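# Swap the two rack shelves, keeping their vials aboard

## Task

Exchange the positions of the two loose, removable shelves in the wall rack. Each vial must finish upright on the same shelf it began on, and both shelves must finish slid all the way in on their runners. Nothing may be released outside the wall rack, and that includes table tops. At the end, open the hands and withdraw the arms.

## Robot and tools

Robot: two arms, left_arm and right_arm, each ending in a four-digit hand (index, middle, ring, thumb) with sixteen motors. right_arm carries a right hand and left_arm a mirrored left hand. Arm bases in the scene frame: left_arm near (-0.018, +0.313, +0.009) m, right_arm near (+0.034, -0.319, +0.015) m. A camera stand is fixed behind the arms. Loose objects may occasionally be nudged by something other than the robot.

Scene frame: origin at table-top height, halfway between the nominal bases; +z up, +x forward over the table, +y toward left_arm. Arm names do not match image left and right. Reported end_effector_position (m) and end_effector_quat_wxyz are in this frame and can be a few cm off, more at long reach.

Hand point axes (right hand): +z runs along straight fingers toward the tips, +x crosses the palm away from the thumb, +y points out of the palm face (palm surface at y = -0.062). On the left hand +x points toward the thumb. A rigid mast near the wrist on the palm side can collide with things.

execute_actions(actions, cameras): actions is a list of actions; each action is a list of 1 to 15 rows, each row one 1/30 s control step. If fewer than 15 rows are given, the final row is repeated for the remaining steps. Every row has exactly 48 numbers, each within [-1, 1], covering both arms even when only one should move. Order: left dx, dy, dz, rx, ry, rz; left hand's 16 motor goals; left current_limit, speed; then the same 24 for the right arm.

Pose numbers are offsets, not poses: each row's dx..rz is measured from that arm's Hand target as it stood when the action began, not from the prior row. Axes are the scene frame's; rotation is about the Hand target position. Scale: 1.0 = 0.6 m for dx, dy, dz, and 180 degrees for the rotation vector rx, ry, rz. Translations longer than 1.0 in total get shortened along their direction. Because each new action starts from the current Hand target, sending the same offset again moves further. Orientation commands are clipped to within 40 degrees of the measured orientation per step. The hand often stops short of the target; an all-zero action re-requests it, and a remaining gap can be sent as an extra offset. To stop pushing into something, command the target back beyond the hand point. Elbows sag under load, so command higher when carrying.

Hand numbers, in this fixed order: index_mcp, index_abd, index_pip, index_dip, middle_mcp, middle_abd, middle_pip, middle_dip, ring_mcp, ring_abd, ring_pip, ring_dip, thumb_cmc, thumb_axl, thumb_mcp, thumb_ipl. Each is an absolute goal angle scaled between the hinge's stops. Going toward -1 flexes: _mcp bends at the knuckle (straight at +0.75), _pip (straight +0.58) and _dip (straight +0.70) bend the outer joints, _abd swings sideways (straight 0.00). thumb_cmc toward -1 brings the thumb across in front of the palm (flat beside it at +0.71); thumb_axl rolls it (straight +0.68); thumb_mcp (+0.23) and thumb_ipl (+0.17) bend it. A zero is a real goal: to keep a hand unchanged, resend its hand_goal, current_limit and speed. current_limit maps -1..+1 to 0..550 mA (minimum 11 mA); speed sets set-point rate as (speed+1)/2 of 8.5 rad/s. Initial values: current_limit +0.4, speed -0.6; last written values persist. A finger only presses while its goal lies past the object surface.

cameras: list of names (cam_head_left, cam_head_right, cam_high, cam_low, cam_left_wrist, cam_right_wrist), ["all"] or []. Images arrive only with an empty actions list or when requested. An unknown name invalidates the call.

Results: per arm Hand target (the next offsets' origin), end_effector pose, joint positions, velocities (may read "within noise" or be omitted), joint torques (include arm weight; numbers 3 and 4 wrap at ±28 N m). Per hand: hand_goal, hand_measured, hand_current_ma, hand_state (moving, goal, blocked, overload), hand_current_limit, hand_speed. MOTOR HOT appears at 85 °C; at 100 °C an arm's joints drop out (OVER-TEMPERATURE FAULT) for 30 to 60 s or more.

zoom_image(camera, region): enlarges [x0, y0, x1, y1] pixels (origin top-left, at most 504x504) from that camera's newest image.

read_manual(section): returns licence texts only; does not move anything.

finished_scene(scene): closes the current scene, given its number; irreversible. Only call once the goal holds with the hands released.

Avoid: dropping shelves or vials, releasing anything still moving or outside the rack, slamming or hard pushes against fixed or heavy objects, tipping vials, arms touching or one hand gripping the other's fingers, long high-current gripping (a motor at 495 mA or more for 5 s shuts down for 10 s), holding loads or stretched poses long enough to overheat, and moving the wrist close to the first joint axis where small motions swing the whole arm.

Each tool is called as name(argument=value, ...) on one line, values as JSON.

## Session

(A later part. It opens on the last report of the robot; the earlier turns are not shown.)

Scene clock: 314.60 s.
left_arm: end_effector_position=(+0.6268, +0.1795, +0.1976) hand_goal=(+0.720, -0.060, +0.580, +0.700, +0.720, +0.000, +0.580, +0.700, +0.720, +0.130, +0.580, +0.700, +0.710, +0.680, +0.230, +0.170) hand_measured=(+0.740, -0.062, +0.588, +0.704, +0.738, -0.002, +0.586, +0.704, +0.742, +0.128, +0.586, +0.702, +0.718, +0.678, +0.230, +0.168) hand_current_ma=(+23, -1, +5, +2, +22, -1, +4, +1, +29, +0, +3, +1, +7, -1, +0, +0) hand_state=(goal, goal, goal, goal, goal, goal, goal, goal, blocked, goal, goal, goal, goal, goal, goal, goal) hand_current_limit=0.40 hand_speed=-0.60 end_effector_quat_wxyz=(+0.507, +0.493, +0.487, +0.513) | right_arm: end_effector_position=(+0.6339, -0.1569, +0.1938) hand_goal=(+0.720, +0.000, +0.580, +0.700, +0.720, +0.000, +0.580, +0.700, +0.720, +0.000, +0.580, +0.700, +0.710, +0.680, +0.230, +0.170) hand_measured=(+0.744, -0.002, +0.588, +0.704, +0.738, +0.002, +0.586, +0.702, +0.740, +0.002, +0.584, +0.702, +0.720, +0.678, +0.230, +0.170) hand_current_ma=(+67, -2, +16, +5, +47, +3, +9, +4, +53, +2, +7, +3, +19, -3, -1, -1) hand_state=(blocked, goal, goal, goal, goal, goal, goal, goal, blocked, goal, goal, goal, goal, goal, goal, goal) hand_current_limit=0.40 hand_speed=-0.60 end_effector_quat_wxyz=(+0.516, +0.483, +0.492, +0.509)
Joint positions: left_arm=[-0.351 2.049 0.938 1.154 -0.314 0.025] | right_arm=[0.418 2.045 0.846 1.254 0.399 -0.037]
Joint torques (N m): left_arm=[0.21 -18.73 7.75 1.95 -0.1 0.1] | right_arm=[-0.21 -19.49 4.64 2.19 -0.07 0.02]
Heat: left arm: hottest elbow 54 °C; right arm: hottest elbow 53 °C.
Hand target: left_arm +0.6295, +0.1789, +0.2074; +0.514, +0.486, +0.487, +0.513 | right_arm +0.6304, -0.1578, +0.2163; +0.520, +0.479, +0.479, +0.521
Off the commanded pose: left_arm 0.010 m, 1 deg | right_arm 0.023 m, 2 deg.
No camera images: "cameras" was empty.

execute_actions(actions=[[[0,0,0.008,0,-0.002,0,0.72,-0.06,0.58,0.7,0.72,0,0.58,0.7,0.72,0.13,0.58,0.7,0.71,0.68,0.23,0.17,0.4,-0.6,-0.002,0,0.004,0,-0.001,0,0.72,0,0.58,0.7,0.72,0,0.58,0.7,0.72,0,0.58,0.7,0.71,0.68,0.23,0.17,0.4,-0.6]],[[0,0,0.008,0,-0.001,0,0.72,-0.06,0.58,0.7,0.72,0,0.58,0.7,0.72,0.13,0.58,0.7,0.71,0.68,0.23,0.17,0.4,-0.6,-0.001,0,0.004,0,0,0,0.72,0,0.58,0.7,0.72,0,0.58,0.7,0.72,0,0.58,0.7,0.71,0.68,0.23,0.17,0.4,-0.6]]], cameras=[])

Scene clock: 316.60 s.
left_arm: end_effector_position=(+0.6277, +0.1792, +0.1996) hand_goal=(+0.720, -0.060, +0.580, +0.700, +0.720, +0.000, +0.580, +0.700, +0.720, +0.130, +0.580, +0.700, +0.710, +0.680, +0.230, +0.170) hand_measured=(+0.742, -0.062, +0.590, +0.704, +0.740, -0.002, +0.588, +0.704, +0.742, +0.128, +0.586, +0.702, +0.718, +0.678, +0.230, +0.168) hand_current_ma=(+27, -1, +8, +2, +23, -1, +5, +1, +29, +0, +3, +1, +7, -1, +0, +0) hand_state=(blocked, goal, goal, goal, goal, goal, goal, goal, blocked, goal, goal, goal, goal, goal, goal, goal) hand_current_limit=0.40 hand_speed=-0.60 end_effector_quat_wxyz=(+0.505, +0.495, +0.488, +0.512) | right_arm: end_effector_position=(+0.6326, -0.1575, +0.1949) hand_goal=(+0.720, +0.000, +0.580, +0.700, +0.720, +0.000, +0.580, +0.700, +0.720, +0.000, +0.580, +0.700, +0.710, +0.680, +0.230, +0.170) hand_measured=(+0.746, -0.002, +0.588, +0.704, +0.738, +0.002, +0.586, +0.702, +0.740, +0.002, +0.584, +0.702, +0.720, +0.678, +0.230, +0.170) hand_current_ma=(+70, -2, +17, +6, +47, +3, +9, +4, +53, +2, +7, +3, +19, -3, -1, -1) hand_state=(blocked, goal, goal, goal, goal, goal, goal, goal, blocked, goal, goal, goal, goal, goal, goal, goal) hand_current_limit=0.40 hand_speed=-0.60 end_effector_quat_wxyz=(+0.515, +0.483, +0.493, +0.507)
Joint positions: left_arm=[-0.351 2.041 0.938 1.139 -0.314 0.025] | right_arm=[0.418 2.037 0.839 1.247 0.399 -0.037]
Joint torques (N m): left_arm=[0.21 -19.31 7.84 2.21 -0.07 0.12] | right_arm=[0.09 -19.9 4.86 2.17 -0.05 0.02]
Heat: left arm: hottest elbow 53 °C; right arm: hottest elbow 52 °C.
Hand target: left_arm +0.6295, +0.1789, +0.2172; +0.516, +0.484, +0.484, +0.515 | right_arm +0.6286, -0.1578, +0.2211; +0.521, +0.478, +0.478, +0.521
Off the commanded pose: left_arm 0.018 m, 2 deg | right_arm 0.027 m, 3 deg.
No camera images: "cameras" was empty.

execute_actions(actions=[[[0,0,0.008,0,-0.002,0,0.72,-0.06,0.58,0.7,0.72,0,0.58,0.7,0.72,0.13,0.58,0.7,0.71,0.68,0.23,0.17,0.4,-0.6,-0.001,0,0.006,0,-0.001,0,0.72,0,0.58,0.7,0.72,0,0.58,0.7,0.72,0,0.58,0.7,0.71,0.68,0.23,0.17,0.4,-0.6]],[[0,0,0.008,0,-0.002,0,0.72,-0.06,0.58,0.7,0.72,0,0.58,0.7,0.72,0.13,0.58,0.7,0.71,0.68,0.23,0.17,0.4,-0.6,-0.001,0,0.006,0,-0.001,0,0.72,0,0.58,0.7,0.72,0,0.58,0.7,0.72,0,0.58,0.7,0.71,0.68,0.23,0.17,0.4,-0.6]]], cameras=[])

Scene clock: 318.70 s.
left_arm: end_effector_position=(+0.6280, +0.1791, +0.2028) hand_goal=(+0.720, -0.060, +0.580, +0.700, +0.720, +0.000, +0.580, +0.700, +0.720, +0.130, +0.580, +0.700, +0.710, +0.680, +0.230, +0.170) hand_measured=(+0.744, -0.062, +0.592, +0.704, +0.742, -0.002, +0.590, +0.704, +0.742, +0.128, +0.586, +0.702, +0.718, +0.678, +0.230, +0.168) hand_current_ma=(+32, -1, +11, +2, +29, -1, +7, +1, +29, +0, +4, +1, +7, -1, +0, +0) hand_state=(blocked, goal, goal, goal, blocked, goal, goal, goal, blocked, goal, goal, goal, goal, goal, goal, goal) hand_current_limit=0.40 hand_speed=-0.60 end_effector_quat_wxyz=(+0.505, +0.495, +0.488, +0.512) | right_arm: end_effector_position=(+0.6316, -0.1579, +0.1967) hand_goal=(+0.720, +0.000, +0.580, +0.700, +0.720, +0.000, +0.580, +0.700, +0.720, +0.000, +0.580, +0.700, +0.710, +0.680, +0.230, +0.170) hand_measured=(+0.750, -0.002, +0.590, +0.704, +0.738, +0.002, +0.586, +0.702, +0.740, +0.002, +0.584, +0.702, +0.720, +0.678, +0.230, +0.170) hand_current_ma=(+84, -2, +19, +6, +47, +3, +12, +4, +53, +2, +7, +3, +19, -3, -1, -1) hand_state=(blocked, goal, goal, goal, goal, goal, goal, goal, blocked, goal, goal, goal, goal, goal, goal, goal) hand_current_limit=0.40 hand_speed=-0.60 end_effector_quat_wxyz=(+0.515, +0.484, +0.495, +0.505)
Joint positions: left_arm=[-0.351 2.032 0.938 1.13 -0.314 0.025] | right_arm=[0.418 2.026 0.833 1.237 0.399 -0.037]
Joint torques (N m): left_arm=[0.21 -19.72 8.13 2.44 -0.03 0.17] | right_arm=[0.21 -20.13 5.09 2.4 -0.04 -0.01]
Heat: left arm: hottest elbow 53 °C; right arm: hottest elbow 52 °C.
Hand target: left_arm +0.6296, +0.1788, +0.2266; +0.519, +0.481, +0.481, +0.518 | right_arm +0.6274, -0.1578, +0.2283; +0.522, +0.476, +0.476, +0.523
Off the commanded pose: left_arm 0.024 m, 3 deg | right_arm 0.032 m, 3 deg.
No camera images: "cameras" was empty.

execute_actions(actions=[[[0,0,0.006,0,-0.001,0,0.72,-0.06,0.58,0.7,0.72,0,0.58,0.7,0.72,0.13,0.58,0.7,0.71,0.68,0.23,0.17,0.4,-0.6,-0.001,0,0.007,0,-0.001,0,0.72,0,0.58,0.7,0.72,0,0.58,0.7,0.72,0,0.58,0.7,0.71,0.68,0.23,0.17,0.4,-0.6]],[[0,0,0.004,0,-0.001,0,0.72,-0.06,0.58,0.7,0.72,0,0.58,0.7,0.72,0.13,0.58,0.7,0.71,0.68,0.23,0.17,0.4,-0.6,0,0,0.007,0,-0.001,0,0.72,0,0.58,0.7,0.72,0,0.58,0.7,0.72,0,0.58,0.7,0.71,0.68,0.23,0.17,0.4,-0.6]]], cameras=[])

Scene clock: 320.50 s.
left_arm: end_effector_position=(+0.6278, +0.1792, +0.2085) hand_goal=(+0.720, -0.060, +0.580, +0.700, +0.720, +0.000, +0.580, +0.700, +0.720, +0.130, +0.580, +0.700, +0.710, +0.680, +0.230, +0.170) hand_measured=(+0.744, -0.062, +0.592, +0.704, +0.744, -0.002, +0.590, +0.704, +0.744, +0.128, +0.590, +0.702, +0.718, +0.678, +0.230, +0.168) hand_current_ma=(+32, -1, +11, +2, +31, -1, +8, +1, +33, +0, +7, +1, +7, -1, +0, +0) hand_state=(blocked, goal, goal, goal, blocked, goal, goal, goal, blocked, goal, goal, goal, goal, goal, goal, goal) hand_current_limit=0.40 hand_speed=-0.60 end_effector_quat_wxyz=(+0.507, +0.493, +0.487, +0.513) | right_arm: end_effector_position=(+0.6313, -0.1582, +0.2018) hand_goal=(+0.720, +0.000, +0.580, +0.700, +0.720, +0.000, +0.580, +0.700, +0.720, +0.000, +0.580, +0.700, +0.710, +0.680, +0.230, +0.170) hand_measured=(+0.752, -0.002, +0.590, +0.704, +0.740, +0.002, +0.588, +0.702, +0.740, +0.002, +0.584, +0.702, +0.720, +0.678, +0.230, +0.170) hand_current_ma=(+96, -2, +21, +6, +49, +3, +17, +4, +53, +2, +7, +3, +19, -3, -1, -1) hand_state=(blocked, goal, goal, goal, goal, goal, goal, goal, blocked, goal, goal, goal, goal, goal, goal, goal) hand_current_limit=0.40 hand_speed=-0.60 end_effector_quat_wxyz=(+0.515, +0.484, +0.495, +0.505)
Joint positions: left_arm=[-0.351 2.022 0.938 1.125 -0.314 0.025] | right_arm=[0.418 2.01 0.83 1.223 0.4 -0.037]
Joint torques (N m): left_arm=[0.21 -19.49 8.35 2.43 -0.01 0.18] | right_arm=[0.21 -20.42 5.35 2.52 -0.05 -0.02]
Heat: left arm: hottest elbow 53 °C; right arm: hottest elbow 52 °C.
Hand target: left_arm +0.6296, +0.1788, +0.2326; +0.520, +0.479, +0.479, +0.520 | right_arm +0.6269, -0.1578, +0.2368; +0.524, +0.475, +0.475, +0.524
Off the commanded pose: left_arm 0.024 m, 3 deg | right_arm 0.035 m, 4 deg.
No camera images: "cameras" was empty.

execute_actions(actions=[[[0,0,0.002,0,0,0,0.72,-0.06,0.58,0.7,0.72,0,0.58,0.7,0.72,0.13,0.58,0.7,0.71,0.68,0.23,0.17,0.4,-0.6,0,0,0.006,0,0,0,0.72,0,0.58,0.7,0.72,0,0.58,0.7,0.72,0,0.58,0.7,0.71,0.68,0.23,0.17,0.4,-0.6]],[[0,0,0.002,0,0,0,0.72,-0.06,0.58,0.7,0.72,0,0.58,0.7,0.72,0.13,0.58,0.7,0.71,0.68,0.23,0.17,0.4,-0.6,0,0,0.005,0,0,0,0.72,0,0.58,0.7,0.72,0,0.58,0.7,0.72,0,0.58,0.7,0.71,0.68,0.23,0.17,0.4,-0.6]]], cameras=["cam_left_wrist","cam_right_wrist"])

Scene clock: 322.50 s.
left_arm: end_effector_position=(+0.6277, +0.1792, +0.2118) hand_goal=(+0.720, -0.060, +0.580, +0.700, +0.720, +0.000, +0.580, +0.700, +0.720, +0.130, +0.580, +0.700, +0.710, +0.680, +0.230, +0.170) hand_measured=(+0.744, -0.062, +0.592, +0.704, +0.744, -0.002, +0.590, +0.704, +0.744, +0.128, +0.588, +0.702, +0.718, +0.678, +0.230, +0.168) hand_current_ma=(+32, -1, +11, +2, +31, -1, +8, +1, +33, +0, +6, +1, +7, -1, +0, +0) hand_state=(blocked, goal, goal, goal, blocked, goal, goal, goal, blocked, goal, goal, goal, goal, goal, goal, goal) hand_current_limit=0.40 hand_speed=-0.60 end_effector_quat_wxyz=(+0.508, +0.492, +0.487, +0.513) | right_arm: end_effector_position=(+0.6319, -0.1579, +0.2078) hand_goal=(+0.720, +0.000, +0.580, +0.700, +0.720, +0.000, +0.580, +0.700, +0.720, +0.000, +0.580, +0.700, +0.710, +0.680, +0.230, +0.170) hand_measured=(+0.754, -0.002, +0.590, +0.704, +0.740, +0.002, +0.590, +0.702, +0.740, +0.002, +0.584, +0.702, +0.720, +0.678, +0.230, +0.170) hand_current_ma=(+99, -2, +22, +6, +54, +3, +18, +4, +53, +2, +7, +3, +19, -3, -1, -1) hand_state=(blocked, goal, goal, goal, blocked, goal, goal, goal, blocked, goal, goal, goal, goal, goal, goal, goal) hand_current_limit=0.40 hand_speed=-0.60 end_effector_quat_wxyz=(+0.514, +0.485, +0.496, +0.505)
Joint positions: left_arm=[-0.351 2.015 0.938 1.12 -0.314 0.025] | right_arm=[0.418 1.994 0.83 1.205 0.4 -0.037]
Joint torques (N m): left_arm=[0.21 -19.66 8.39 2.36 -0.01 0.17] | right_arm=[0.03 -20.31 5.42 2.51 -0.07 -0.04]
Heat: left arm: hottest elbow 53 °C; right arm: hottest elbow 52 °C.
Hand target: left_arm +0.6295, +0.1789, +0.2352; +0.520, +0.479, +0.479, +0.520 | right_arm +0.6268, -0.1578, +0.2434; +0.524, +0.475, +0.475, +0.524
Off the commanded pose: left_arm 0.023 m, 2 deg | right_arm 0.036 m, 4 deg.
camera_calibration:
cam_left_wrist: T_world_to_cam=[[0.0114449, -0.735392, -0.677545, 0.236768], [-0.722678, 0.462223, -0.513893, 0.4333], [0.69109, 0.495529, -0.526161, -0.291906], [0, 0, 0, 1]] pos_world=[0.51216, 0.118484, 0.229501]
cam_right_wrist: T_world_to_cam=[[-0.0502628, -0.757248, 0.651191, -0.19335], [-0.725459, -0.420446, -0.544917, 0.455611], [0.686428, -0.499801, -0.528219, -0.281494], [0, 0, 0, 1]] pos_world=[0.514034, -0.0955449, 0.225488]
Images, in order (width x height): cam_left_wrist 672x504, cam_right_wrist 672x504.

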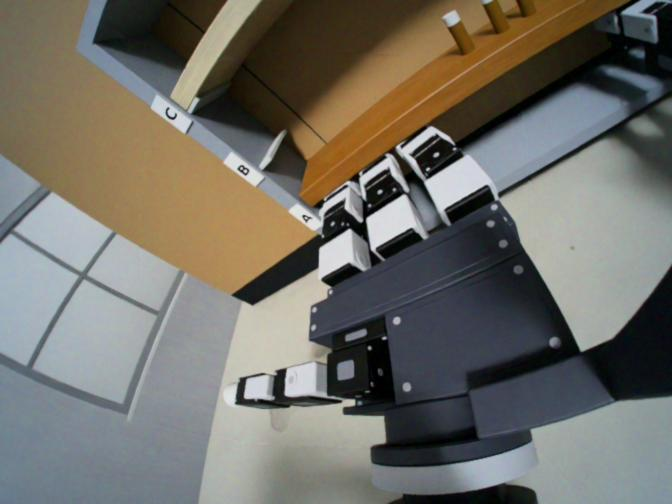

